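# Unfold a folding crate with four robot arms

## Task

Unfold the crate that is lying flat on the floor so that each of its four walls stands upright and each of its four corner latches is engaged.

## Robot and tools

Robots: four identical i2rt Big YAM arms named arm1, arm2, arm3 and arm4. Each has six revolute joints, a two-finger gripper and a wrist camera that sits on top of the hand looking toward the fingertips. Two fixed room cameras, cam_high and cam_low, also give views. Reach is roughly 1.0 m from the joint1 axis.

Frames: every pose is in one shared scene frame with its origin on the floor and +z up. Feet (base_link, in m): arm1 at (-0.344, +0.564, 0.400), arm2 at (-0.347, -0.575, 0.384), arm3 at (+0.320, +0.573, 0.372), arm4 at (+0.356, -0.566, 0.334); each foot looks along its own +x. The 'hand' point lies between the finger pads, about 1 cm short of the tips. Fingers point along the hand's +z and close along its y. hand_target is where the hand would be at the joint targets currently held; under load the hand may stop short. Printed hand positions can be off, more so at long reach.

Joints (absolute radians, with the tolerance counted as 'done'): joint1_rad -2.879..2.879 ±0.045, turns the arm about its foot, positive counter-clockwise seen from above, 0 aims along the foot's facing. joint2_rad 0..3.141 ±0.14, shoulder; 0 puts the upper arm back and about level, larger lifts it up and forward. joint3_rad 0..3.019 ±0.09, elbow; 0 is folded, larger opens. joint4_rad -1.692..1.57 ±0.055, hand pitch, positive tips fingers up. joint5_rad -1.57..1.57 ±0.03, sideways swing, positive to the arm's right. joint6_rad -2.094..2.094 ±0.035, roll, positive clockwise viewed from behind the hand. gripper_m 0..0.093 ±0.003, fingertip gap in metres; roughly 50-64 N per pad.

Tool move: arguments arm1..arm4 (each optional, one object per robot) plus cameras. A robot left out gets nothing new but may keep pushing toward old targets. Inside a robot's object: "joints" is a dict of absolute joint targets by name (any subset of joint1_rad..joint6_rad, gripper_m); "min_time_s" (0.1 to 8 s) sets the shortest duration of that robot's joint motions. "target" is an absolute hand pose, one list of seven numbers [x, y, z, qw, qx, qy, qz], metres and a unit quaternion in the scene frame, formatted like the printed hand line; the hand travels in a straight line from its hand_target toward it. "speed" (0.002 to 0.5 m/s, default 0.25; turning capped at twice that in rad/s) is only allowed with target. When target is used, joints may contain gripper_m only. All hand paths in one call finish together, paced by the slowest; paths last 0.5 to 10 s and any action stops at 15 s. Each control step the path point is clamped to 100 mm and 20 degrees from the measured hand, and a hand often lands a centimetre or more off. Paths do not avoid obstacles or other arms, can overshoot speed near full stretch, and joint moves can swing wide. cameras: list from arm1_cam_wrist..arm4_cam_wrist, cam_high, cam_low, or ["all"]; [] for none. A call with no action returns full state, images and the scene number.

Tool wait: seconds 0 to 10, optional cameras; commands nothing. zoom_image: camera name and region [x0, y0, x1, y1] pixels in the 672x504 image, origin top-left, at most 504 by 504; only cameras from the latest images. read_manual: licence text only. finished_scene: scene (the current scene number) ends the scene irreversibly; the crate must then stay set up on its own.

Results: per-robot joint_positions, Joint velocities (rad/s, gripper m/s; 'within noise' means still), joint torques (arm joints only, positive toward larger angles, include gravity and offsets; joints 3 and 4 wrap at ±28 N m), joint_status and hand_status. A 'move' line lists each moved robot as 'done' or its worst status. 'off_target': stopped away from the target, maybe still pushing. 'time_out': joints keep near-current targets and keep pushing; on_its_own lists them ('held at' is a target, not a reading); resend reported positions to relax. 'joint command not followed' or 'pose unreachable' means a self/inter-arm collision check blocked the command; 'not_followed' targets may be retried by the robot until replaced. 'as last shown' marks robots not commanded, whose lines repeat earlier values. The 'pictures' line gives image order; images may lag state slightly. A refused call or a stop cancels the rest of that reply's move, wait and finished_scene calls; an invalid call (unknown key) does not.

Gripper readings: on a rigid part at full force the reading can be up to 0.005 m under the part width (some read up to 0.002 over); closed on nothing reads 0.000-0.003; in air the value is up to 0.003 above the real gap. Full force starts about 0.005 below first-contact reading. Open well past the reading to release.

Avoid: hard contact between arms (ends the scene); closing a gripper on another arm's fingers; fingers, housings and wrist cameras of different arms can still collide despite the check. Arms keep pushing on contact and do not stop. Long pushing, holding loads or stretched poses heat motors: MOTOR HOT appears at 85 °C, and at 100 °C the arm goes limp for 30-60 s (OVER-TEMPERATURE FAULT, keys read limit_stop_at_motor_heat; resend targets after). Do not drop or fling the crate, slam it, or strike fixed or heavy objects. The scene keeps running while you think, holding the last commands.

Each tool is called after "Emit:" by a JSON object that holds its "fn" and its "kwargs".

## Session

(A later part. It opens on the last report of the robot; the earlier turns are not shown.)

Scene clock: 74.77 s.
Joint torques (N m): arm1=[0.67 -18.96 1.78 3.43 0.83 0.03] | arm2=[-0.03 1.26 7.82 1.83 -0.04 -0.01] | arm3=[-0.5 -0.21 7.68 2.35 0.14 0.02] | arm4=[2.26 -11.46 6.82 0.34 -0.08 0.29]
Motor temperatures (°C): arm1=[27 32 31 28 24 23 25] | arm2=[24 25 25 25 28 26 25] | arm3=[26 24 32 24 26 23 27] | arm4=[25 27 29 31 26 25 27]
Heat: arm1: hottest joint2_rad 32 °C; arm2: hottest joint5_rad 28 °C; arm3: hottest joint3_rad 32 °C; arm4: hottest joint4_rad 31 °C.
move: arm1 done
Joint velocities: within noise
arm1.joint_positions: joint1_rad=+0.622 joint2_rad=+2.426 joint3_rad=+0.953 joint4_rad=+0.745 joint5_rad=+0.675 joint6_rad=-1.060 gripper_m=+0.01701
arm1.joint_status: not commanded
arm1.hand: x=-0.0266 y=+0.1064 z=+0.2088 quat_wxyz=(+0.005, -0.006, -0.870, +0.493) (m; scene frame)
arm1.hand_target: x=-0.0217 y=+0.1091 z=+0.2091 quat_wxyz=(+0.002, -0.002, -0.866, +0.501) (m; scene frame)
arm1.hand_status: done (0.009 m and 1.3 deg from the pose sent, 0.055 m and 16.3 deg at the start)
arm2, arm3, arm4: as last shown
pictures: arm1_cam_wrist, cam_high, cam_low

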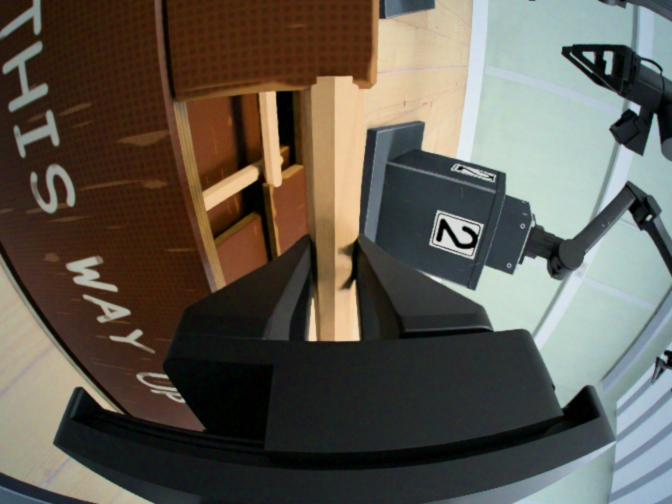

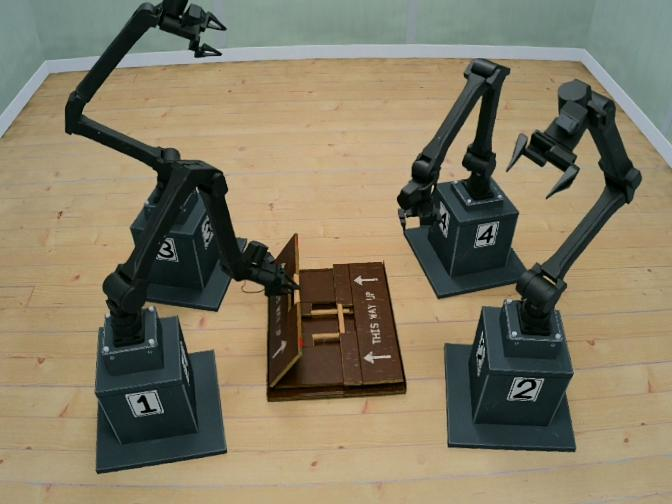

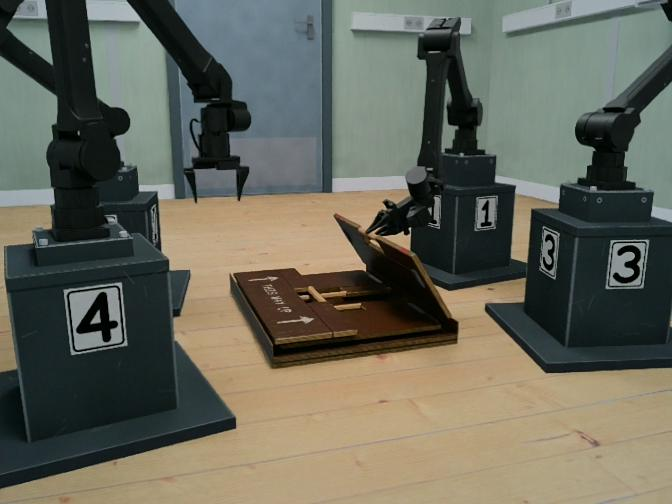

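Emit:
{"fn": "move", "kwargs": {"arm1": {"target":[-0.020,0.165,0.232,0,0,0.793,-0.609],"speed":0.12}}}

Emit:
{"fn": "move", "kwargs": {"arm1": {"target":[-0.020,0.212,0.24,0,0,0.707,-0.707],"speed":0.12}, "cameras": ["arm1_cam_wrist","cam_low","cam_high"]}}

Emit:
{"fn": "zoom_image", "kwargs": {"camera": "cam_low", "region": [210, 180, 480, 390]}}

Emit:
{"fn": "zoom_image", "kwargs": {"camera": "cam_high", "region": [230, 220, 430, 420]}}

Scene clock: 78.63 s.
Joint torques (N m): arm1=[1.38 -17.9 0.1 2.92 0.47 0.08] | arm2=[-0.09 1.26 7.82 1.81 -0.04 -0.01] | arm3=[-0.38 0.56 7.79 2.33 0.1 0] | arm4=[2.26 -11.46 6.82 0.34 -0.08 0.29]
Motor temperatures (°C): arm1=[27 32 31 28 24 23 25] | arm2=[24 25 26 25 28 26 25] | arm3=[26 24 32 24 26 23 27] | arm4=[25 27 29 31 26 25 27]
Heat: arm1: hottest joint2_rad 32 °C; arm2: hottest joint5_rad 28 °C; arm3: hottest joint3_rad 32 °C; arm4: hottest joint4_rad 31 °C.
move: arm1 off_target
Joint velocities: within noise
arm1.joint_positions: joint1_rad=+0.743 joint2_rad=+2.530 joint3_rad=+0.865 joint4_rad=+1.216 joint5_rad=+0.901 joint6_rad=-1.204 gripper_m=+0.01703
arm1.joint_status: not commanded
arm1.hand: x=-0.0277 y=+0.1545 z=+0.2335 quat_wxyz=(+0.007, -0.010, -0.795, +0.607) (m; scene frame)
arm1.hand_target: x=-0.0221 y=+0.1617 z=+0.2328 quat_wxyz=(+0.002, -0.002, -0.792, +0.610) (m; scene frame)
arm1.hand_status: off_target (0.013 m and 1.5 deg from the pose sent, 0.063 m and 16.0 deg at the start)
arm2, arm3, arm4: as last shown
pictures: none

Scene clock: 80.30 s.
Joint torques (N m): arm1=[3.02 -17.55 -0.73 2.86 0.21 0.12] | arm2=[-0.09 1.26 7.8 1.81 -0.03 -0.01] | arm3=[-0.5 0.09 7.87 2.32 0.18 -0.02] | arm4=[2.26 -11.46 6.82 0.34 -0.08 0.29]
Motor temperatures (°C): arm1=[27 32 31 28 24 23 25] | arm2=[24 25 26 25 28 26 25] | arm3=[26 24 32 24 26 23 27] | arm4=[25 27 29 31 26 25 27]
Heat: arm1: hottest joint2_rad 32 °C; arm2: hottest joint5_rad 28 °C; arm3: hottest joint3_rad 32 °C; arm4: hottest joint4_rad 31 °C.
move: arm1 off_target
Joint velocities: within noise
arm1.joint_positions: joint1_rad=+0.858 joint2_rad=+2.650 joint3_rad=+0.876 joint4_rad=+1.551 joint5_rad=+1.114 joint6_rad=-1.367 gripper_m=+0.01703
arm1.joint_status: not commanded
arm1.hand: x=-0.0285 y=+0.1974 z=+0.2422 quat_wxyz=(+0.028, -0.030, -0.738, +0.673) (m; scene frame)
arm1.hand_target: x=-0.0172 y=+0.2092 z=+0.2414 quat_wxyz=(+0.014, -0.019, -0.737, +0.676) (m; scene frame)
arm1.hand_status: off_target (0.017 m and 7.0 deg from the pose sent, 0.058 m and 15.3 deg at the start; a joint's target at an end of its range on 29 of 50 steps)
arm2, arm3, arm4: as last shown
pictures: arm1_cam_wrist, cam_high, cam_low

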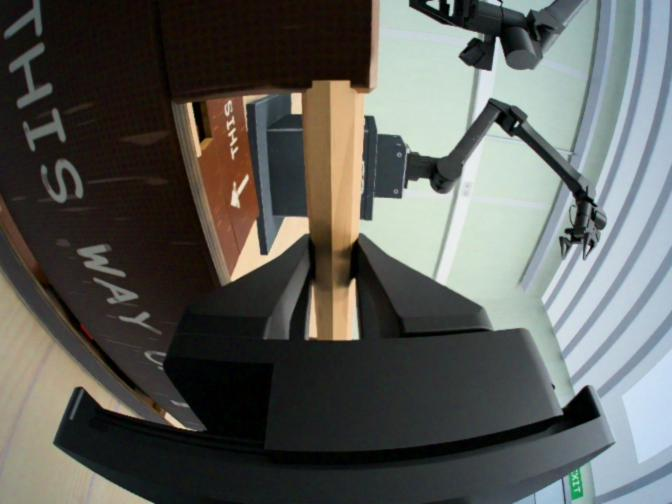

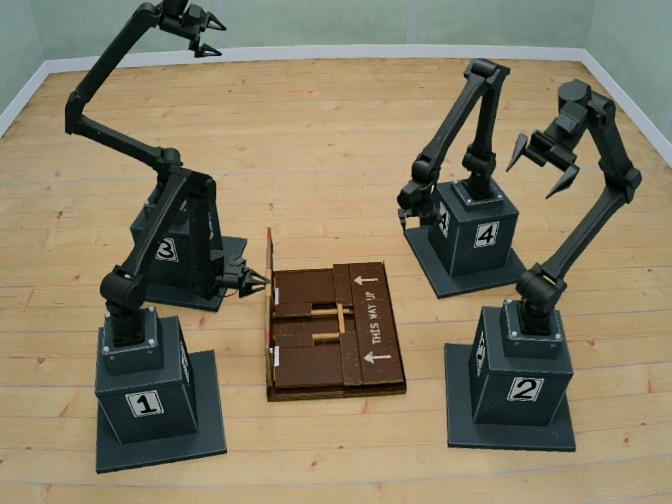

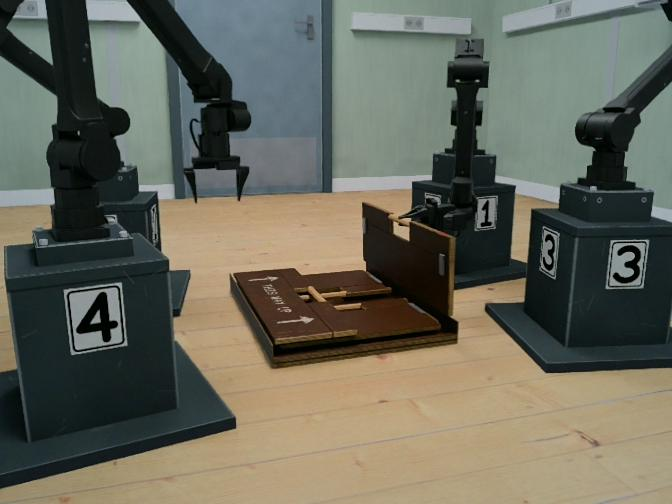

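Scaled by 1.867 from the camera's 672x504 image, which has a finer 960x720 frame.

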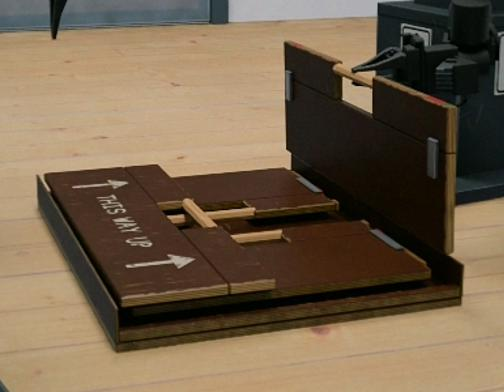

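Scaled by 2.520 from the camera's 672x504 image, which has a finer 960x720 frame.

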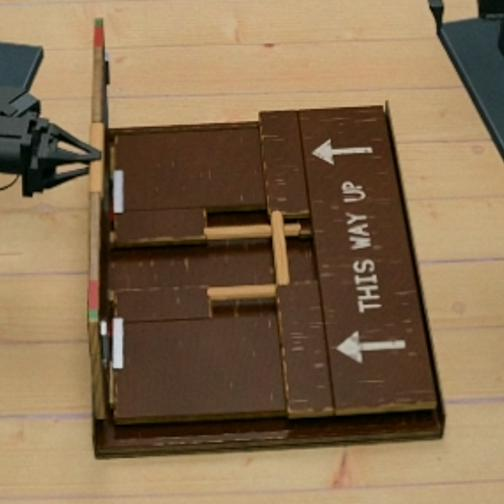

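Emit:
{"fn": "move", "kwargs": {"arm4": {"target":[-0.035,-0.025,0.13,0,1,0,0],"speed":0.3,"joints":{"gripper_m":0.05}}, "cameras": ["arm4_cam_wrist"]}}

Scene clock: 84.47 s.
Joint torques (N m): arm1=[2.43 -17.44 -0.57 2.69 0.23 0.09] | arm2=[-0.03 1.32 7.8 1.84 -0.04 -0.01] | arm3=[-0.85 0.5 7.73 2.41 0.12 0] | arm4=[1.14 -21.83 10.93 -0.53 -0.23 -0.11]
Motor temperatures (°C): arm1=[27 32 31 28 23 23 26] | arm2=[24 25 26 25 28 26 25] | arm3=[26 24 32 24 26 23 27] | arm4=[25 27 29 31 26 25 27]
Heat: arm1: hottest joint2_rad 32 °C; arm2: hottest joint5_rad 28 °C; arm3: hottest joint3_rad 32 °C; arm4: hottest joint4_rad 31 °C.
move: arm4 off_target
Joint velocities: within noise
arm1, arm2, arm3: as last shown
arm4.joint_positions: joint1_rad=+0.422 joint2_rad=+2.513 joint3_rad=+1.805 joint4_rad=-0.862 joint5_rad=-0.001 joint6_rad=-0.920 gripper_m=+0.05007
arm4.joint_status: all done
arm4.hand: x=-0.0317 y=-0.0341 z=+0.1362 quat_wxyz=(+0.000, +1.000, -0.011, -0.001) (m; scene frame)
arm4.hand_target: x=-0.0336 y=-0.0270 z=+0.1278 quat_wxyz=(+0.001, +1.000, -0.004, -0.001) (m; scene frame)
arm4.hand_status: off_target (0.012 m and 1.2 deg from the pose sent, 0.377 m and 1.1 deg at the start)
pictures: arm4_cam_wrist

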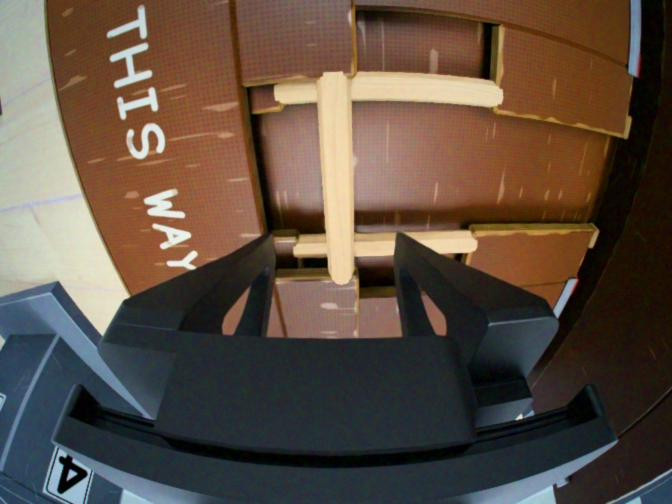

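Emit:
{"fn": "move", "kwargs": {"arm4": {"target":[-0.021,-0.024,0.042,0,1,0,0],"speed":0.15}}}

Emit:
{"fn": "move", "kwargs": {"arm4": {"joints":{"gripper_m":0.008}}, "cameras": ["arm4_cam_wrist"]}}

Scene clock: 87.57 s.
Joint torques (N m): arm1=[2.37 -17.85 -0.69 2.82 0.22 0.14] | arm2=[-0.09 1.26 7.82 1.81 -0.04 -0.01] | arm3=[-0.44 0.44 7.79 2.4 0.11 0.01] | arm4=[1.26 -21.89 9.96 0.09 -0.17 -0.1]
Motor temperatures (°C): arm1=[27 32 30 28 23 23 26] | arm2=[24 25 26 25 28 26 25] | arm3=[26 24 32 24 26 23 27] | arm4=[25 27 30 31 26 25 27]
Heat: arm1: hottest joint2_rad 32 °C; arm2: hottest joint5_rad 28 °C; arm3: hottest joint3_rad 32 °C; arm4: hottest joint4_rad 31 °C.
move: arm4 off_target
Joint velocities: within noise
arm1: as last shown
arm2.joint_positions: joint1_rad=+0.742 joint2_rad=+0.634 joint3_rad=+1.438 joint4_rad=-1.211 joint5_rad=-0.133 joint6_rad=-0.320 gripper_m=+0.09396
arm2.joint_status: not commanded
arm2.hand: x=-0.5071 y=-0.3840 z=+0.9710 quat_wxyz=(-0.284, +0.802, -0.229, -0.472) (m; scene frame)
arm2.hand_target: x=-0.5054 y=-0.3866 z=+0.9838 quat_wxyz=(-0.292, +0.795, -0.226, -0.481) (m; scene frame)
arm2.hand_status: not commanded
arm3.joint_positions: joint1_rad=+0.368 joint2_rad=+0.623 joint3_rad=+1.401 joint4_rad=-1.238 joint5_rad=-0.070 joint6_rad=+0.635 gripper_m=+0.09396
arm3.joint_status: not commanded
arm3.hand: x=+0.3681 y=+0.3300 z=+0.9365 quat_wxyz=(-0.499, -0.717, -0.455, +0.173) (m; scene frame)
arm3.hand_target: x=+0.3677 y=+0.3328 z=+0.9460 quat_wxyz=(-0.508, -0.712, -0.452, +0.176) (m; scene frame)
arm3.hand_status: not commanded
arm4.joint_positions: joint1_rad=+0.405 joint2_rad=+2.676 joint3_rad=+1.863 joint4_rad=-0.773 joint5_rad=+0.000 joint6_rad=-0.949 gripper_m=+0.05007
arm4.joint_status: not commanded
arm4.hand: x=-0.0175 y=-0.0346 z=+0.0491 quat_wxyz=(+0.006, +1.000, -0.005, +0.004) (m; scene frame)
arm4.hand_target: x=-0.0198 y=-0.0249 z=+0.0421 quat_wxyz=(+0.000, +1.000, +0.002, +0.000) (m; scene frame)
arm4.hand_status: off_target (0.013 m and 1.0 deg from the pose sent, 0.095 m and 1.2 deg at the start)
pictures: none

Scene clock: 88.23 s.
Joint torques (N m): arm1=[2.96 -17.67 -0.59 2.7 0.22 0.14] | arm2=[-0.03 1.26 7.82 1.81 -0.04 -0.01] | arm3=[-0.44 0.09 7.77 2.44 0.13 0.03] | arm4=[1.49 -22.3 9.78 -0.05 -0.24 0.07]
Motor temperatures (°C): arm1=[27 32 30 28 23 23 26] | arm2=[24 25 26 25 28 26 25] | arm3=[26 24 32 24 26 23 27] | arm4=[25 27 30 31 26 25 27]
Heat: arm1: hottest joint2_rad 32 °C; arm2: hottest joint5_rad 28 °C; arm3: hottest joint3_rad 32 °C; arm4: hottest joint4_rad 31 °C.
move: arm4 off_target
Joint velocities: within noise
arm1, arm2, arm3: as last shown
arm4.joint_positions: joint1_rad=+0.404 joint2_rad=+2.676 joint3_rad=+1.865 joint4_rad=-0.765 joint5_rad=+0.004 joint6_rad=-0.969 gripper_m=+0.01715
arm4.joint_status: gripper_m off_target (ended at +0.01718, target +0.00800)
arm4.hand: x=-0.0178 y=-0.0315 z=+0.0494 quat_wxyz=(+0.001, +1.000, +0.005, +0.003) (m; scene frame)
arm4.hand_target: x=-0.0205 y=-0.0244 z=+0.0420 quat_wxyz=(-0.002, +1.000, +0.004, -0.001) (m; scene frame)
arm4.hand_status: not commanded
pictures: arm4_cam_wrist

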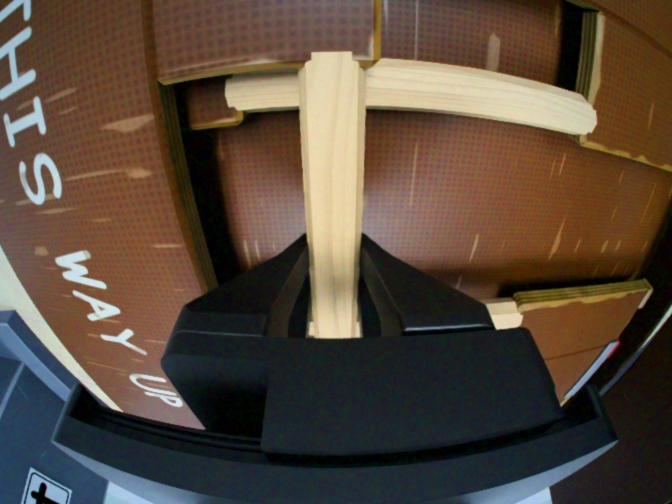

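Emit:
{"fn": "move", "kwargs": {"arm4": {"target":[-0.021,-0.029,0.09,-0.1305,0.9914,0,0],"speed":0.12}}}

Emit:
{"fn": "move", "kwargs": {"arm4": {"target":[-0.021,-0.042,0.128,-0.259,0.966,0,0],"speed":0.12}}}

Emit:
{"fn": "move", "kwargs": {"arm4": {"target":[-0.021,-0.07,0.173,-0.3827,0.9239,0,0],"speed":0.12}, "cameras": ["arm4_cam_wrist","cam_low"]}}

Scene clock: 91.63 s.
Joint torques (N m): arm1=[2.84 -17.26 -0.73 2.74 0.22 0.13] | arm2=[-0.09 1.26 7.8 1.83 -0.04 -0.01] | arm3=[-0.85 0.09 7.88 2.54 0.14 0.03] | arm4=[2.37 -24.41 5.59 0.83 0.42 0.32]
Motor temperatures (°C): arm1=[27 32 30 28 23 23 26] | arm2=[24 25 26 25 28 26 25] | arm3=[26 24 32 24 26 23 27] | arm4=[25 28 30 31 26 25 27]
Heat: arm1: hottest joint2_rad 32 °C; arm2: hottest joint5_rad 28 °C; arm3: hottest joint3_rad 32 °C; arm4: hottest joint4_rad 31 °C.
move: arm4 done
Joint velocities: within noise
arm1, arm2, arm3: as last shown
arm4.joint_positions: joint1_rad=+0.439 joint2_rad=+2.533 joint3_rad=+1.626 joint4_rad=-0.476 joint5_rad=+0.137 joint6_rad=-0.950 gripper_m=+0.01712
arm4.joint_status: not commanded
arm4.hand: x=-0.0180 y=-0.0310 z=+0.0826 quat_wxyz=(-0.116, +0.993, +0.007, -0.001) (m; scene frame)
arm4.hand_target: x=-0.0218 y=-0.0307 z=+0.0900 quat_wxyz=(-0.126, +0.992, +0.000, -0.001) (m; scene frame)
arm4.hand_status: done (0.008 m and 1.9 deg from the pose sent, 0.041 m and 15.2 deg at the start)
pictures: none

Scene clock: 93.47 s.
Joint torques (N m): arm1=[2.96 -17.38 -0.76 2.73 0.2 0.18] | arm2=[-0.03 1.26 7.82 1.84 -0.03 -0.02] | arm3=[-0.56 0.09 7.86 2.29 0.14 0.04] | arm4=[2.37 -22.12 5.16 1.54 0.63 0.27]
Motor temperatures (°C): arm1=[27 32 30 28 23 23 26] | arm2=[24 25 26 25 28 26 25] | arm3=[26 24 32 24 26 23 27] | arm4=[25 28 29 31 26 25 27]
Heat: arm1: hottest joint2_rad 32 °C; arm2: hottest joint5_rad 28 °C; arm3: hottest joint3_rad 32 °C; arm4: hottest joint4_rad 31 °C.
move: arm4 done
Joint velocities: within noise
arm1, arm2, arm3: as last shown
arm4.joint_positions: joint1_rad=+0.494 joint2_rad=+2.409 joint3_rad=+1.397 joint4_rad=-0.163 joint5_rad=+0.316 joint6_rad=-0.941 gripper_m=+0.01708
arm4.joint_status: not commanded
arm4.hand: x=-0.0181 y=-0.0395 z=+0.1230 quat_wxyz=(-0.248, +0.969, +0.004, +0.001) (m; scene frame)
arm4.hand_target: x=-0.0205 y=-0.0407 z=+0.1273 quat_wxyz=(-0.259, +0.966, +0.000, +0.001) (m; scene frame)
arm4.hand_status: done (0.006 m and 1.4 deg from the pose sent, 0.047 m and 16.8 deg at the start)
pictures: none

Scene clock: 95.27 s.
Joint torques (N m): arm1=[2.78 -17.79 -0.8 2.78 0.21 0.07] | arm2=[-0.03 1.26 7.82 1.83 -0.04 -0.01] | arm3=[-0.91 0.15 7.91 2.35 0.13 0] | arm4=[2.84 -20.42 4.38 1.76 0.61 0.2]
Motor temperatures (°C): arm1=[27 32 30 28 23 23 26] | arm2=[24 25 26 25 28 26 25] | arm3=[26 24 32 24 26 23 27] | arm4=[25 28 29 31 26 25 27]
Heat: arm1: hottest joint2_rad 32 °C; arm2: hottest joint5_rad 28 °C; arm3: hottest joint3_rad 32 °C; arm4: hottest joint4_rad 31 °C.
move: arm4 done
Joint velocities: within noise
arm1, arm2, arm3: as last shown
arm4.joint_positions: joint1_rad=+0.570 joint2_rad=+2.311 joint3_rad=+1.187 joint4_rad=+0.156 joint5_rad=+0.514 joint6_rad=-0.956 gripper_m=+0.01705
arm4.joint_status: not commanded
arm4.hand: x=-0.0178 y=-0.0637 z=+0.1686 quat_wxyz=(-0.376, +0.927, +0.000, +0.002) (m; scene frame)
arm4.hand_target: x=-0.0214 y=-0.0690 z=+0.1730 quat_wxyz=(-0.383, +0.924, +0.001, +0.001) (m; scene frame)
arm4.hand_status: done (0.008 m and 0.8 deg from the pose sent, 0.059 m and 16.3 deg at the start)
pictures: arm4_cam_wrist, cam_low

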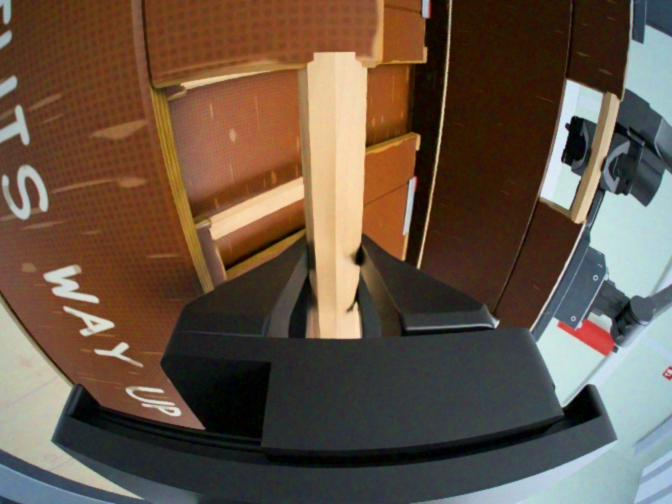

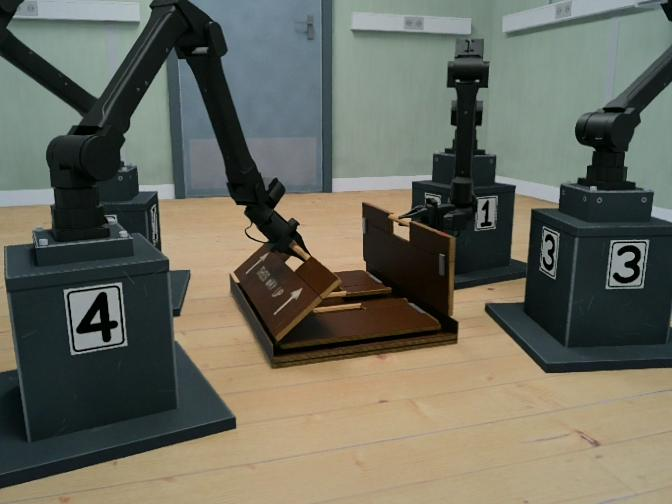

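Emit:
{"fn": "move", "kwargs": {"arm4": {"target":[-0.021,-0.113,0.211,-0.5,0.866,0,0],"speed":0.12}}}

Emit:
{"fn": "move", "kwargs": {"arm4": {"target":[-0.021,-0.163,0.236,-0.609,0.793,0,0],"speed":0.12}}}

Emit:
{"fn": "move", "kwargs": {"arm4": {"target":[-0.021,-0.206,0.242,-0.69,0.724,0,0],"speed":0.12}, "cameras": ["arm4_cam_wrist","cam_low","cam_high"]}}

Emit:
{"fn": "zoom_image", "kwargs": {"camera": "cam_high", "region": [230, 220, 430, 420]}}

Emit:
{"fn": "zoom_image", "kwargs": {"camera": "cam_low", "region": [210, 180, 480, 390]}}

Scene clock: 99.10 s.
Joint torques (N m): arm1=[2.67 -17.67 -0.59 2.92 0.21 0.12] | arm2=[-0.15 1.26 7.8 1.81 -0.04 -0.01] | arm3=[-0.85 0.03 7.94 2.36 0.12 -0.03] | arm4=[3.19 -18.73 3.29 1.84 0.52 0.18]
Motor temperatures (°C): arm1=[27 32 30 28 23 23 26] | arm2=[24 25 26 25 28 26 25] | arm3=[26 24 32 24 26 23 27] | arm4=[25 28 29 31 27 25 27]
Heat: arm1: hottest joint2_rad 32 °C; arm2: hottest joint5_rad 28 °C; arm3: hottest joint3_rad 32 °C; arm4: hottest joint4_rad 31 °C.
move: arm4 off_target
Joint velocities: within noise
arm1, arm2, arm3: as last shown
arm4.joint_positions: joint1_rad=+0.668 joint2_rad=+2.272 joint3_rad=+1.010 joint4_rad=+0.511 joint5_rad=+0.734 joint6_rad=-1.015 gripper_m=+0.01704
arm4.joint_status: not commanded
arm4.hand: x=-0.0167 y=-0.1030 z=+0.2077 quat_wxyz=(-0.497, +0.868, -0.005, +0.004) (m; scene frame)
arm4.hand_target: x=-0.0212 y=-0.1118 z=+0.2110 quat_wxyz=(-0.501, +0.866, +0.000, +0.001) (m; scene frame)
arm4.hand_status: off_target (0.011 m and 0.9 deg from the pose sent, 0.065 m and 15.8 deg at the start)
pictures: none

Scene clock: 101.03 s.
Joint torques (N m): arm1=[2.55 -17.61 -0.57 2.88 0.2 0.11] | arm2=[-0.09 1.26 7.8 1.83 -0.04 -0.01] | arm3=[-0.5 0.21 7.84 2.36 0.11 0.02] | arm4=[3.37 -16.67 2.32 2.67 0.36 0.01]
Motor temperatures (°C): arm1=[27 32 30 28 23 23 26] | arm2=[24 25 26 25 27 26 25] | arm3=[26 24 32 24 26 23 27] | arm4=[25 28 29 31 27 25 27]
Heat: arm1: hottest joint2_rad 32 °C; arm2: hottest joint5_rad 27 °C; arm3: hottest joint3_rad 32 °C; arm4: hottest joint4_rad 31 °C.
move: arm4 off_target
Joint velocities: within noise
arm1.joint_positions: joint1_rad=+0.858 joint2_rad=+2.650 joint3_rad=+0.876 joint4_rad=+1.551 joint5_rad=+1.114 joint6_rad=-1.367 gripper_m=+0.01703
arm1.joint_status: not commanded
arm1.hand: x=-0.0285 y=+0.1974 z=+0.2422 quat_wxyz=(+0.028, -0.030, -0.738, +0.673) (m; scene frame)
arm1.hand_target: x=-0.0172 y=+0.2092 z=+0.2414 quat_wxyz=(+0.014, -0.019, -0.737, +0.676) (m; scene frame)
arm1.hand_status: not commanded
arm2, arm3: as last shown
arm4.joint_positions: joint1_rad=+0.783 joint2_rad=+2.326 joint3_rad=+0.891 joint4_rad=+0.954 joint5_rad=+0.956 joint6_rad=-1.164 gripper_m=+0.01708
arm4.joint_status: not commanded
arm4.hand: x=-0.0151 y=-0.1525 z=+0.2348 quat_wxyz=(-0.605, +0.796, -0.010, +0.005) (m; scene frame)
arm4.hand_target: x=-0.0211 y=-0.1613 z=+0.2370 quat_wxyz=(-0.610, +0.792, +0.000, +0.001) (m; scene frame)
arm4.hand_status: off_target (0.012 m and 1.4 deg from the pose sent, 0.066 m and 15.5 deg at the start)
pictures: none

Scene clock: 102.83 s.
Joint torques (N m): arm1=[3.25 -17.2 -0.55 2.71 0.22 0.1] | arm2=[-0.09 1.2 7.82 1.83 -0.04 -0.01] | arm3=[-0.79 -0.09 7.8 2.44 0.11 0] | arm4=[3.55 -15.5 1.76 2.52 -0.07 -0.09]
Motor temperatures (°C): arm1=[27 32 30 28 23 23 26] | arm2=[24 25 26 25 27 26 25] | arm3=[26 24 32 24 26 23 27] | arm4=[25 28 29 31 27 25 27]
Heat: arm1: hottest joint2_rad 32 °C; arm2: hottest joint5_rad 27 °C; arm3: hottest joint3_rad 32 °C; arm4: hottest joint4_rad 31 °C.
move: arm4 off_target
Joint velocities: within noise
arm1, arm2, arm3: as last shown
arm4.joint_positions: joint1_rad=+0.881 joint2_rad=+2.480 joint3_rad=+0.872 joint4_rad=+1.486 joint5_rad=+1.111 joint6_rad=-1.453 gripper_m=+0.01710
arm4.joint_status: not commanded
arm4.hand: x=-0.0134 y=-0.1965 z=+0.2441 quat_wxyz=(-0.688, +0.726, -0.013, +0.006) (m; scene frame)
arm4.hand_target: x=-0.0220 y=-0.2053 z=+0.2431 quat_wxyz=(-0.691, +0.723, +0.001, +0.001) (m; scene frame)
arm4.hand_status: off_target (0.012 m and 1.6 deg from the pose sent, 0.054 m and 12.8 deg at the start)
pictures: arm4_cam_wrist, cam_high, cam_low

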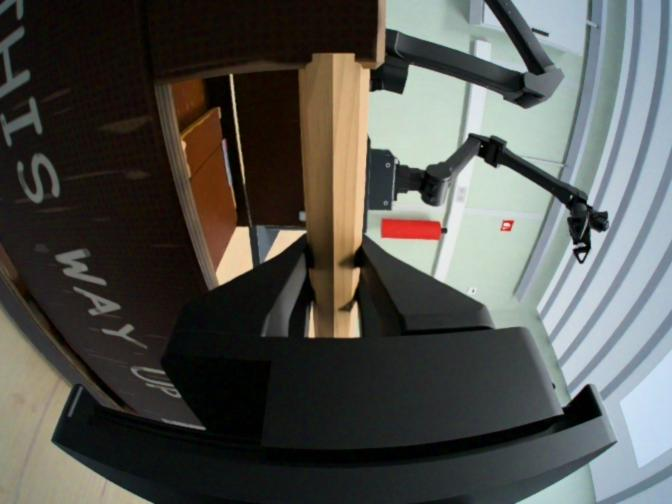

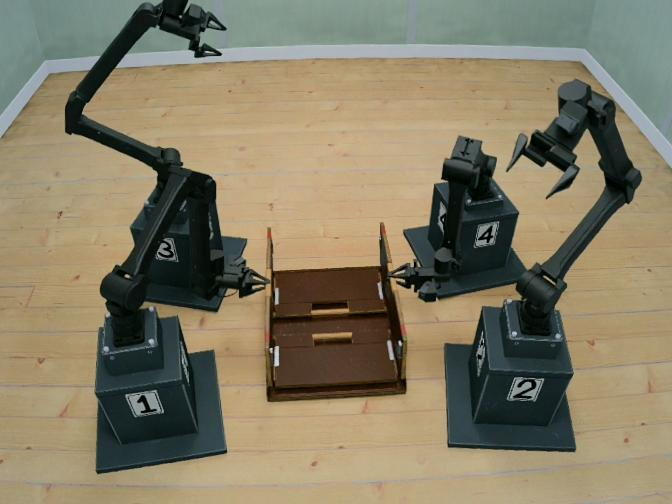

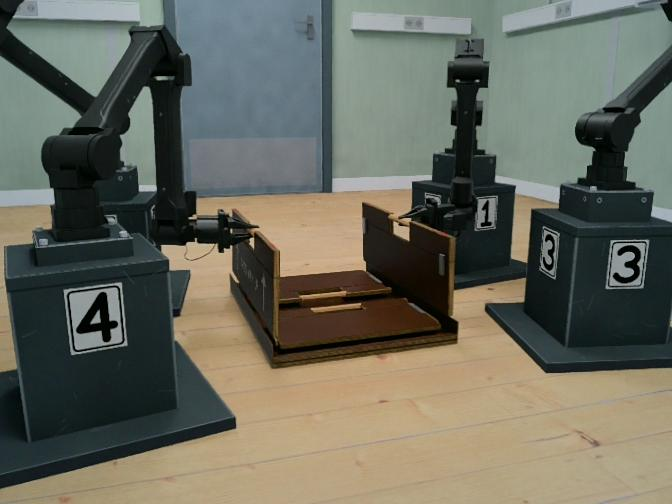

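Scaled by 2.520 from the camera's 672x504 image, which has a finer 960x720 frame.

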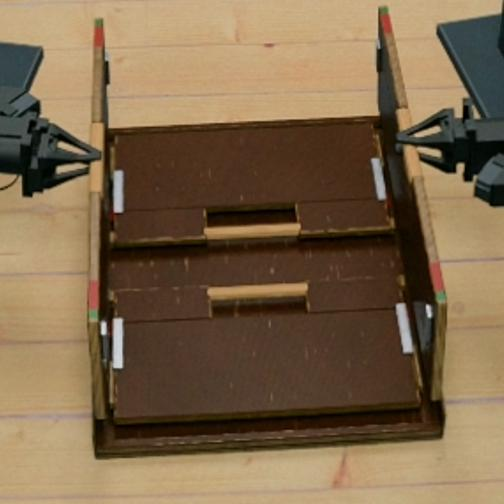

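Scaled by 1.867 from the camera's 672x504 image, which has a finer 960x720 frame.

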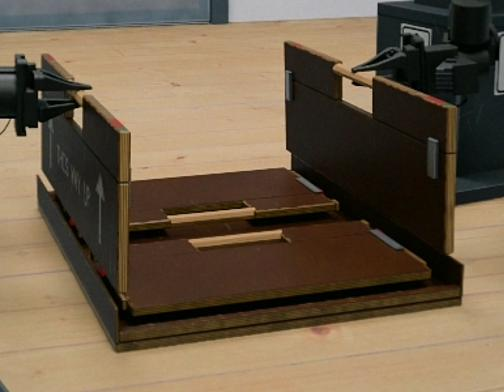

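Emit:
{"fn": "move", "kwargs": {"arm2": {"target":[-0.06,-0.03,0.30,0.183,0.683,-0.683,-0.183],"speed":0.35,"joints":{"gripper_m":0.045}}}}

Emit:
{"fn": "move", "kwargs": {"arm2": {"target":[-0.02,0.0,0.13,0.183,0.683,-0.683,-0.183],"speed":0.25}, "cameras": ["arm2_cam_wrist","cam_low","cam_high"]}}

Scene clock: 116.37 s.
Joint torques (N m): arm1=[2.2 -18.02 -0.68 2.73 0.24 0.11] | arm2=[-0.21 -24.18 8.42 -0.58 -0.17 0.01] | arm3=[-0.26 0.38 7.79 2.36 0.13 0.02] | arm4=[3.55 -15.5 1.76 2.55 -0.07 -0.09]
Motor temperatures (°C): arm1=[27 32 29 28 23 23 26] | arm2=[24 25 26 25 27 26 25] | arm3=[26 24 32 24 26 23 27] | arm4=[25 28 28 31 26 25 28]
Heat: arm1: hottest joint2_rad 32 °C; arm2: hottest joint5_rad 27 °C; arm3: hottest joint3_rad 32 °C; arm4: hottest joint4_rad 31 °C.
move: arm2 off_target
Joint velocities: within noise
arm1: as last shown
arm2.joint_positions: joint1_rad=-0.462 joint2_rad=+2.426 joint3_rad=+1.860 joint4_rad=-1.358 joint5_rad=-0.430 joint6_rad=-0.680 gripper_m=+0.04513
arm2.joint_status: all done
arm2.hand: x=-0.0716 y=-0.0434 z=+0.2897 quat_wxyz=(+0.200, +0.682, -0.679, -0.183) (m; scene frame)
arm2.hand_target: x=-0.0620 y=-0.0343 z=+0.2973 quat_wxyz=(+0.190, +0.682, -0.683, -0.183) (m; scene frame)
arm2.hand_status: off_target (0.020 m and 2.0 deg from the pose sent, 0.881 m and 84.7 deg at the start)
arm3.joint_positions: joint1_rad=+0.368 joint2_rad=+0.623 joint3_rad=+1.401 joint4_rad=-1.238 joint5_rad=-0.070 joint6_rad=+0.635 gripper_m=+0.09396
arm3.joint_status: not commanded
arm3.hand: x=+0.3681 y=+0.3300 z=+0.9365 quat_wxyz=(-0.499, -0.717, -0.455, +0.173) (m; scene frame)
arm3.hand_target: x=+0.3677 y=+0.3328 z=+0.9460 quat_wxyz=(-0.508, -0.712, -0.452, +0.176) (m; scene frame)
arm3.hand_status: not commanded
arm4.joint_positions: joint1_rad=+0.881 joint2_rad=+2.480 joint3_rad=+0.872 joint4_rad=+1.488 joint5_rad=+1.111 joint6_rad=-1.453 gripper_m=+0.01710
arm4.joint_status: not commanded
arm4.hand: x=-0.0134 y=-0.1964 z=+0.2443 quat_wxyz=(-0.688, +0.725, -0.013, +0.005) (m; scene frame)
arm4.hand_target: x=-0.0220 y=-0.2053 z=+0.2433 quat_wxyz=(-0.691, +0.723, +0.000, +0.000) (m; scene frame)
arm4.hand_status: not commanded
pictures: none

Scene clock: 118.20 s.
Joint torques (N m): arm1=[2.9 -17.32 -0.7 2.96 0.22 0.1] | arm2=[-0.5 -26.4 8.42 -0.66 -0.2 -0.19] | arm3=[-0.62 0.09 7.79 2.36 0.11 -0.01] | arm4=[3.6 -15.5 1.74 2.54 -0.07 -0.09]
Motor temperatures (°C): arm1=[27 32 29 28 23 23 26] | arm2=[24 25 26 25 27 26 25] | arm3=[26 24 32 24 26 23 27] | arm4=[25 28 28 31 26 25 28]
Heat: arm1: hottest joint2_rad 32 °C; arm2: hottest joint5_rad 27 °C; arm3: hottest joint3_rad 32 °C; arm4: hottest joint4_rad 31 °C.
move: arm2 off_target
Joint velocities: within noise
arm1, arm3, arm4: as last shown
arm2.joint_positions: joint1_rad=-0.482 joint2_rad=+2.865 joint3_rad=+2.280 joint4_rad=-1.334 joint5_rad=-0.421 joint6_rad=-0.683 gripper_m=+0.04513
arm2.joint_status: not commanded
arm2.hand: x=-0.0308 y=-0.0092 z=+0.1238 quat_wxyz=(+0.195, +0.678, -0.685, -0.181) (m; scene frame)
arm2.hand_target: x=-0.0208 y=-0.0015 z=+0.1301 quat_wxyz=(+0.183, +0.683, -0.683, -0.183) (m; scene frame)
arm2.hand_status: off_target (0.016 m and 1.5 deg from the pose sent, 0.173 m and 2.0 deg at the start)
pictures: arm2_cam_wrist, cam_high, cam_low

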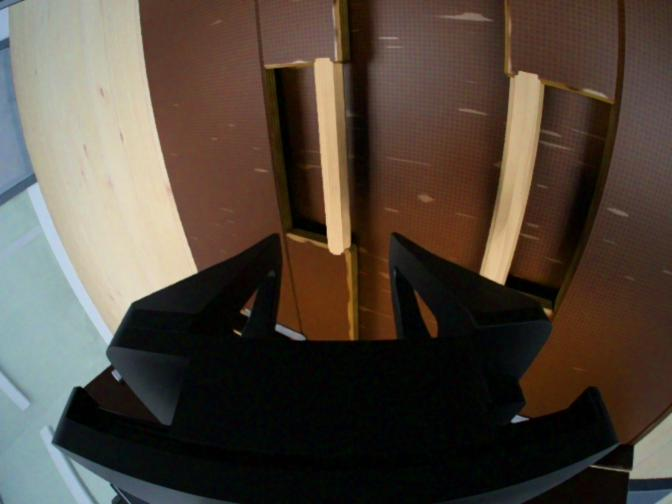

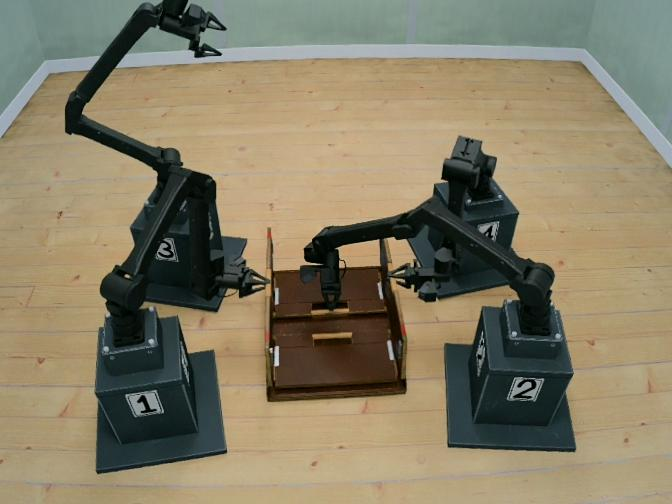

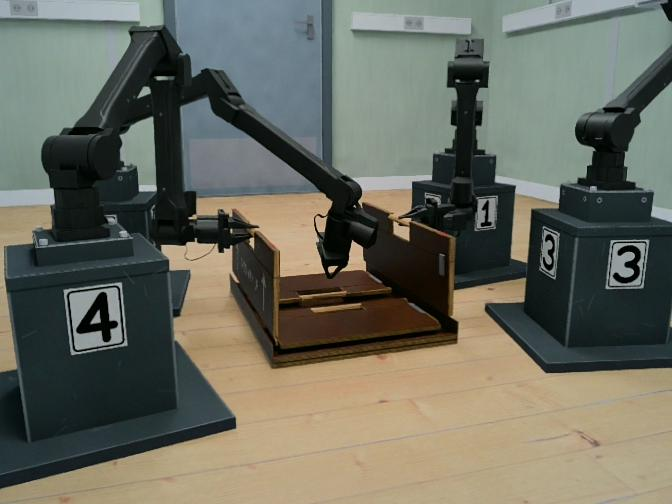

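Emit:
{"fn": "move", "kwargs": {"arm2": {"target":[-0.066,0.003,0.05,0.183,0.683,-0.683,-0.183],"speed":0.12}}}

Emit:
{"fn": "move", "kwargs": {"arm2": {"joints":{"gripper_m":0.012}}, "cameras": ["arm2_cam_wrist","cam_low"]}}

Scene clock: 123.60 s.
Joint torques (N m): arm1=[2.61 -17.32 -0.64 2.89 0.24 0.14] | arm2=[-0.91 -25.99 7.27 0.17 -0.48 0.07] | arm3=[-0.62 0.26 7.91 2.36 0.13 0.02] | arm4=[3.55 -15.44 1.76 2.54 -0.07 -0.09]
Motor temperatures (°C): arm1=[27 32 29 28 23 23 26] | arm2=[24 26 26 25 27 26 25] | arm3=[26 24 32 24 26 23 27] | arm4=[25 28 28 31 26 25 28]
Heat: arm1: hottest joint2_rad 32 °C; arm2: hottest joint5_rad 27 °C; arm3: hottest joint3_rad 32 °C; arm4: hottest joint4_rad 31 °C.
move: arm2 off_target
Joint velocities: within noise
arm1, arm3, arm4: as last shown
arm2.joint_positions: joint1_rad=-0.424 joint2_rad=+2.978 joint3_rad=+2.280 joint4_rad=-1.211 joint5_rad=-0.432 joint6_rad=-0.642 gripper_m=+0.04513
arm2.joint_status: not commanded
arm2.hand: x=-0.0773 y=-0.0093 z=+0.0454 quat_wxyz=(+0.200, +0.684, -0.679, -0.177) (m; scene frame)
arm2.hand_target: x=-0.0695 y=+0.0036 z=+0.0504 quat_wxyz=(+0.183, +0.685, -0.681, -0.182) (m; scene frame)
arm2.hand_status: off_target (0.017 m and 2.1 deg from the pose sent, 0.083 m and 1.5 deg at the start)
pictures: none

Scene clock: 124.23 s.
Joint torques (N m): arm1=[2.08 -17.14 -0.62 2.84 0.24 0.13] | arm2=[-0.73 -26.75 7.27 0.16 -0.45 0.02] | arm3=[-0.44 -0.03 7.76 2.29 0.14 -0.03] | arm4=[3.55 -15.5 1.76 2.54 -0.07 -0.09]
Motor temperatures (°C): arm1=[27 32 29 28 23 23 26] | arm2=[24 26 26 25 27 26 25] | arm3=[26 24 32 24 26 23 27] | arm4=[25 28 28 31 26 25 28]
Heat: arm1: hottest joint2_rad 32 °C; arm2: hottest joint5_rad 27 °C; arm3: hottest joint3_rad 32 °C; arm4: hottest joint4_rad 31 °C.
move: arm2 done
Joint velocities: within noise
arm1, arm3, arm4: as last shown
arm2.joint_positions: joint1_rad=-0.428 joint2_rad=+2.978 joint3_rad=+2.280 joint4_rad=-1.211 joint5_rad=-0.432 joint6_rad=-0.641 gripper_m=+0.01223
arm2.joint_status: all done
arm2.hand: x=-0.0747 y=-0.0105 z=+0.0454 quat_wxyz=(+0.200, +0.682, -0.681, -0.178) (m; scene frame)
arm2.hand_target: x=-0.0667 y=+0.0023 z=+0.0504 quat_wxyz=(+0.183, +0.683, -0.683, -0.183) (m; scene frame)
arm2.hand_status: not commanded
pictures: arm2_cam_wrist, cam_low

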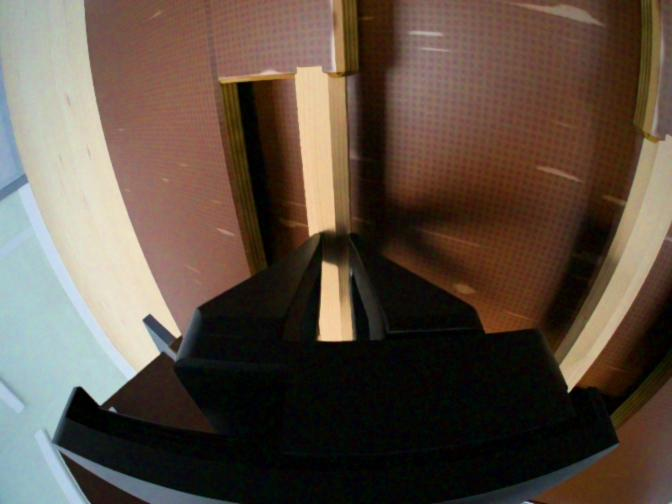

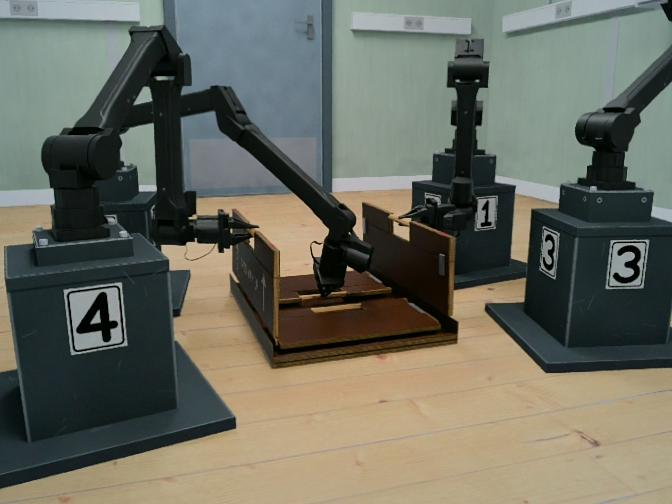

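Emit:
{"fn": "move", "kwargs": {"arm2": {"joints":{"gripper_m":0.04}}}}

Emit:
{"fn": "move", "kwargs": {"arm2": {"target":[-0.077,0.003,0.032,0.183,0.683,-0.683,-0.183],"speed":0.1}}}

Emit:
{"fn": "move", "kwargs": {"arm2": {"joints":{"gripper_m":0.01}}, "cameras": ["arm2_cam_wrist","cam_low"]}}

Scene clock: 126.17 s.
Joint torques (N m): arm1=[2.37 -17.44 -0.72 2.71 0.2 0.11] | arm2=[-0.15 -26.23 7.25 0.17 -0.46 0.02] | arm3=[-0.56 0.21 7.79 2.33 0.11 -0.03] | arm4=[3.6 -15.5 1.74 2.54 -0.07 -0.09]
Motor temperatures (°C): arm1=[27 32 29 28 23 23 26] | arm2=[24 27 26 25 27 26 25] | arm3=[26 24 32 24 26 23 27] | arm4=[25 28 28 31 26 25 28]
Heat: arm1: hottest joint2_rad 32 °C; arm2: hottest joint2_rad 27 °C; arm3: hottest joint3_rad 32 °C; arm4: hottest joint4_rad 31 °C.
move: arm2 done
Joint velocities: within noise
arm1, arm3, arm4: as last shown
arm2.joint_positions: joint1_rad=-0.428 joint2_rad=+2.978 joint3_rad=+2.280 joint4_rad=-1.211 joint5_rad=-0.432 joint6_rad=-0.641 gripper_m=+0.03980
arm2.joint_status: all done
arm2.hand: x=-0.0747 y=-0.0105 z=+0.0454 quat_wxyz=(+0.200, +0.682, -0.681, -0.178) (m; scene frame)
arm2.hand_target: x=-0.0667 y=+0.0023 z=+0.0504 quat_wxyz=(+0.183, +0.683, -0.683, -0.183) (m; scene frame)
arm2.hand_status: not commanded
pictures: none

Scene clock: 127.33 s.
Joint torques (N m): arm1=[3.08 -17.32 -0.73 2.73 0.2 0.17] | arm2=[0.91 -25.05 7.38 0.16 -0.49 0.01] | arm3=[-0.62 0.32 7.84 2.26 0.13 0.02] | arm4=[3.6 -15.5 1.76 2.54 -0.07 -0.09]
Motor temperatures (°C): arm1=[27 32 29 28 23 23 26] | arm2=[24 27 26 25 27 26 25] | arm3=[26 24 32 24 26 23 27] | arm4=[25 28 28 31 26 25 28]
Heat: arm1: hottest joint2_rad 32 °C; arm2: hottest joint2_rad 27 °C; arm3: hottest joint3_rad 32 °C; arm4: hottest joint4_rad 31 °C.
move: arm2 off_target
Joint velocities: within noise
arm1, arm3, arm4: as last shown
arm2.joint_positions: joint1_rad=-0.425 joint2_rad=+3.001 joint3_rad=+2.280 joint4_rad=-1.180 joint5_rad=-0.437 joint6_rad=-0.627 gripper_m=+0.03987
arm2.joint_status: not commanded
arm2.hand: x=-0.0792 y=-0.0128 z=+0.0296 quat_wxyz=(+0.198, +0.679, -0.684, -0.179) (m; scene frame)
arm2.hand_target: x=-0.0766 y=+0.0025 z=+0.0323 quat_wxyz=(+0.182, +0.683, -0.683, -0.183) (m; scene frame)
arm2.hand_status: off_target (0.016 m and 1.8 deg from the pose sent, 0.019 m and 2.0 deg at the start)
pictures: none

Scene clock: 128.03 s.
Joint torques (N m): arm1=[2.73 -17.32 -0.76 2.84 0.22 0.13] | arm2=[-0.09 -25.58 7.47 0.36 -0.15 0.16] | arm3=[-1.14 -0.21 7.8 2.36 0.11 0] | arm4=[3.55 -15.5 1.76 2.54 -0.07 -0.09]
Motor temperatures (°C): arm1=[27 32 29 28 23 23 26] | arm2=[24 27 26 25 27 26 25] | arm3=[26 24 32 24 26 23 27] | arm4=[25 28 28 31 26 25 28]
Heat: arm1: hottest joint2_rad 32 °C; arm2: hottest joint2_rad 27 °C; arm3: hottest joint3_rad 32 °C; arm4: hottest joint4_rad 31 °C.
move: arm2 off_target
Joint velocities: within noise
arm1.joint_positions: joint1_rad=+0.858 joint2_rad=+2.650 joint3_rad=+0.876 joint4_rad=+1.551 joint5_rad=+1.114 joint6_rad=-1.367 gripper_m=+0.01703
arm1.joint_status: not commanded
arm1.hand: x=-0.0285 y=+0.1974 z=+0.2422 quat_wxyz=(+0.028, -0.030, -0.738, +0.673) (m; scene frame)
arm1.hand_target: x=-0.0172 y=+0.2092 z=+0.2414 quat_wxyz=(+0.014, -0.019, -0.737, +0.676) (m; scene frame)
arm1.hand_status: not commanded
arm2.joint_positions: joint1_rad=-0.421 joint2_rad=+3.000 joint3_rad=+2.280 joint4_rad=-1.196 joint5_rad=-0.449 joint6_rad=-0.648 gripper_m=+0.01692
arm2.joint_status: gripper_m off_target (ended at +0.01695, target +0.01000)
arm2.hand: x=-0.0847 y=-0.0126 z=+0.0326 quat_wxyz=(+0.204, +0.684, -0.676, -0.185) (m; scene frame)
arm2.hand_target: x=-0.0808 y=+0.0025 z=+0.0337 quat_wxyz=(+0.186, +0.686, -0.679, -0.185) (m; scene frame)
arm2.hand_status: not commanded
arm3, arm4: as last shown
pictures: arm2_cam_wrist, cam_low

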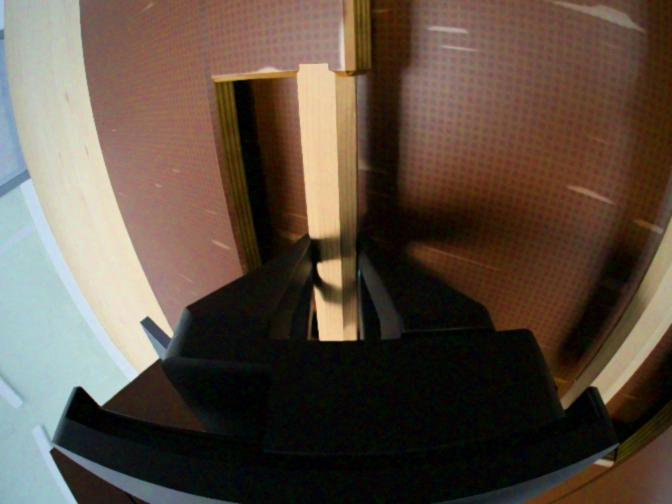

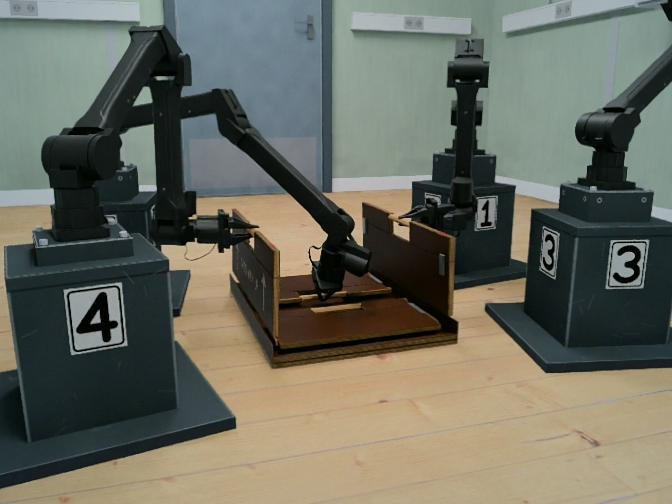

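Emit:
{"fn": "move", "kwargs": {"arm2": {"target":[-0.086,0.0,0.088,0.0923,0.701,-0.701,-0.0923],"speed":0.12}}}

Emit:
{"fn": "move", "kwargs": {"arm2": {"target":[-0.106,-0.004,0.136,0,0.707,-0.707,0],"speed":0.12}, "cameras": ["arm2_cam_wrist","cam_low"]}}

Scene clock: 132.60 s.
Joint torques (N m): arm1=[2.78 -17.96 -0.84 2.67 0.2 0.11] | arm2=[0.67 -28.63 4.41 0.02 0.28 0.47] | arm3=[-0.67 0.03 7.82 2.33 0.13 -0.01] | arm4=[3.55 -15.44 1.76 2.54 -0.07 -0.08]
Motor temperatures (°C): arm1=[27 32 29 28 23 23 26] | arm2=[24 28 26 25 27 26 25] | arm3=[26 24 32 24 26 23 27] | arm4=[25 28 28 31 26 25 28]
Heat: arm1: hottest joint2_rad 32 °C; arm2: hottest joint2_rad 28 °C; arm3: hottest joint3_rad 32 °C; arm4: hottest joint4_rad 31 °C.
move: arm2 off_target
Joint velocities: within noise
arm1, arm3, arm4: as last shown
arm2.joint_positions: joint1_rad=-0.364 joint2_rad=+2.771 joint3_rad=+1.930 joint4_rad=-0.881 joint5_rad=-0.245 joint6_rad=-0.550 gripper_m=+0.01687
arm2.joint_status: not commanded
arm2.hand: x=-0.0869 y=-0.0129 z=+0.0643 quat_wxyz=(+0.103, +0.711, -0.689, -0.098) (m; scene frame)
arm2.hand_target: x=-0.0831 y=+0.0010 z=+0.0873 quat_wxyz=(+0.089, +0.701, -0.702, -0.095) (m; scene frame)
arm2.hand_status: off_target (0.027 m and 2.3 deg from the pose sent, 0.057 m and 17.0 deg at the start)
pictures: none

Scene clock: 134.30 s.
Joint torques (N m): arm1=[1.73 -17.38 -0.77 2.81 0.12 0.12] | arm2=[1.79 -29.45 3.07 -0.65 0.47 0.61] | arm3=[-0.38 -0.15 7.66 2.36 0.14 -0.02] | arm4=[2.96 -15.56 1.73 2.28 -0.21 -0.08]
Motor temperatures (°C): arm1=[27 32 29 28 23 23 26] | arm2=[24 28 26 25 27 26 25] | arm3=[26 24 32 24 26 23 27] | arm4=[25 28 28 31 26 25 28]
Heat: arm1: hottest joint2_rad 32 °C; arm2: hottest joint2_rad 28 °C; arm3: hottest joint3_rad 32 °C; arm4: hottest joint4_rad 31 °C.
move: arm2 off_target
Joint velocities: within noise
arm1.joint_positions: joint1_rad=+0.861 joint2_rad=+2.650 joint3_rad=+0.873 joint4_rad=+1.554 joint5_rad=+1.117 joint6_rad=-1.367 gripper_m=+0.01703
arm1.joint_status: not commanded
arm1.hand: x=-0.0289 y=+0.1990 z=+0.2425 quat_wxyz=(+0.028, -0.029, -0.738, +0.674) (m; scene frame)
arm1.hand_target: x=-0.0186 y=+0.2096 z=+0.2414 quat_wxyz=(+0.015, -0.019, -0.737, +0.675) (m; scene frame)
arm1.hand_status: not commanded
arm2.joint_positions: joint1_rad=-0.287 joint2_rad=+2.605 joint3_rad=+1.700 joint4_rad=-0.676 joint5_rad=-0.013 joint6_rad=-0.456 gripper_m=+0.01681
arm2.joint_status: not commanded
arm2.hand: x=-0.0952 y=-0.0130 z=+0.1018 quat_wxyz=(+0.006, +0.719, -0.695, -0.004) (m; scene frame)
arm2.hand_target: x=-0.1032 y=-0.0039 z=+0.1341 quat_wxyz=(+0.000, +0.707, -0.708, +0.000) (m; scene frame)
arm2.hand_status: off_target (0.037 m and 2.1 deg from the pose sent, 0.075 m and 16.5 deg at the start)
arm3.joint_positions: joint1_rad=+0.368 joint2_rad=+0.623 joint3_rad=+1.401 joint4_rad=-1.238 joint5_rad=-0.070 joint6_rad=+0.635 gripper_m=+0.09396
arm3.joint_status: not commanded
arm3.hand: x=+0.3681 y=+0.3300 z=+0.9365 quat_wxyz=(-0.499, -0.717, -0.455, +0.173) (m; scene frame)
arm3.hand_target: x=+0.3677 y=+0.3328 z=+0.9460 quat_wxyz=(-0.508, -0.712, -0.452, +0.176) (m; scene frame)
arm3.hand_status: not commanded
arm4.joint_positions: joint1_rad=+0.887 joint2_rad=+2.481 joint3_rad=+0.872 joint4_rad=+1.493 joint5_rad=+1.123 joint6_rad=-1.455 gripper_m=+0.01710
arm4.joint_status: not commanded
arm4.hand: x=-0.0133 y=-0.1989 z=+0.2445 quat_wxyz=(-0.689, +0.724, -0.015, +0.007) (m; scene frame)
arm4.hand_target: x=-0.0203 y=-0.2050 z=+0.2433 quat_wxyz=(-0.691, +0.723, -0.002, +0.004) (m; scene frame)
arm4.hand_status: not commanded
pictures: arm2_cam_wrist, cam_low

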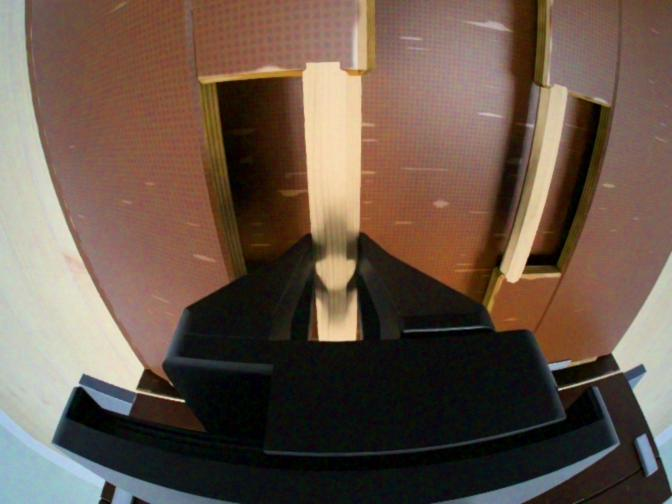

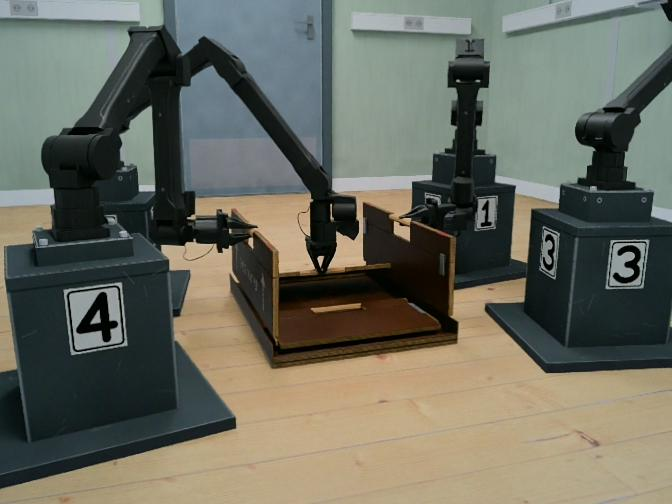

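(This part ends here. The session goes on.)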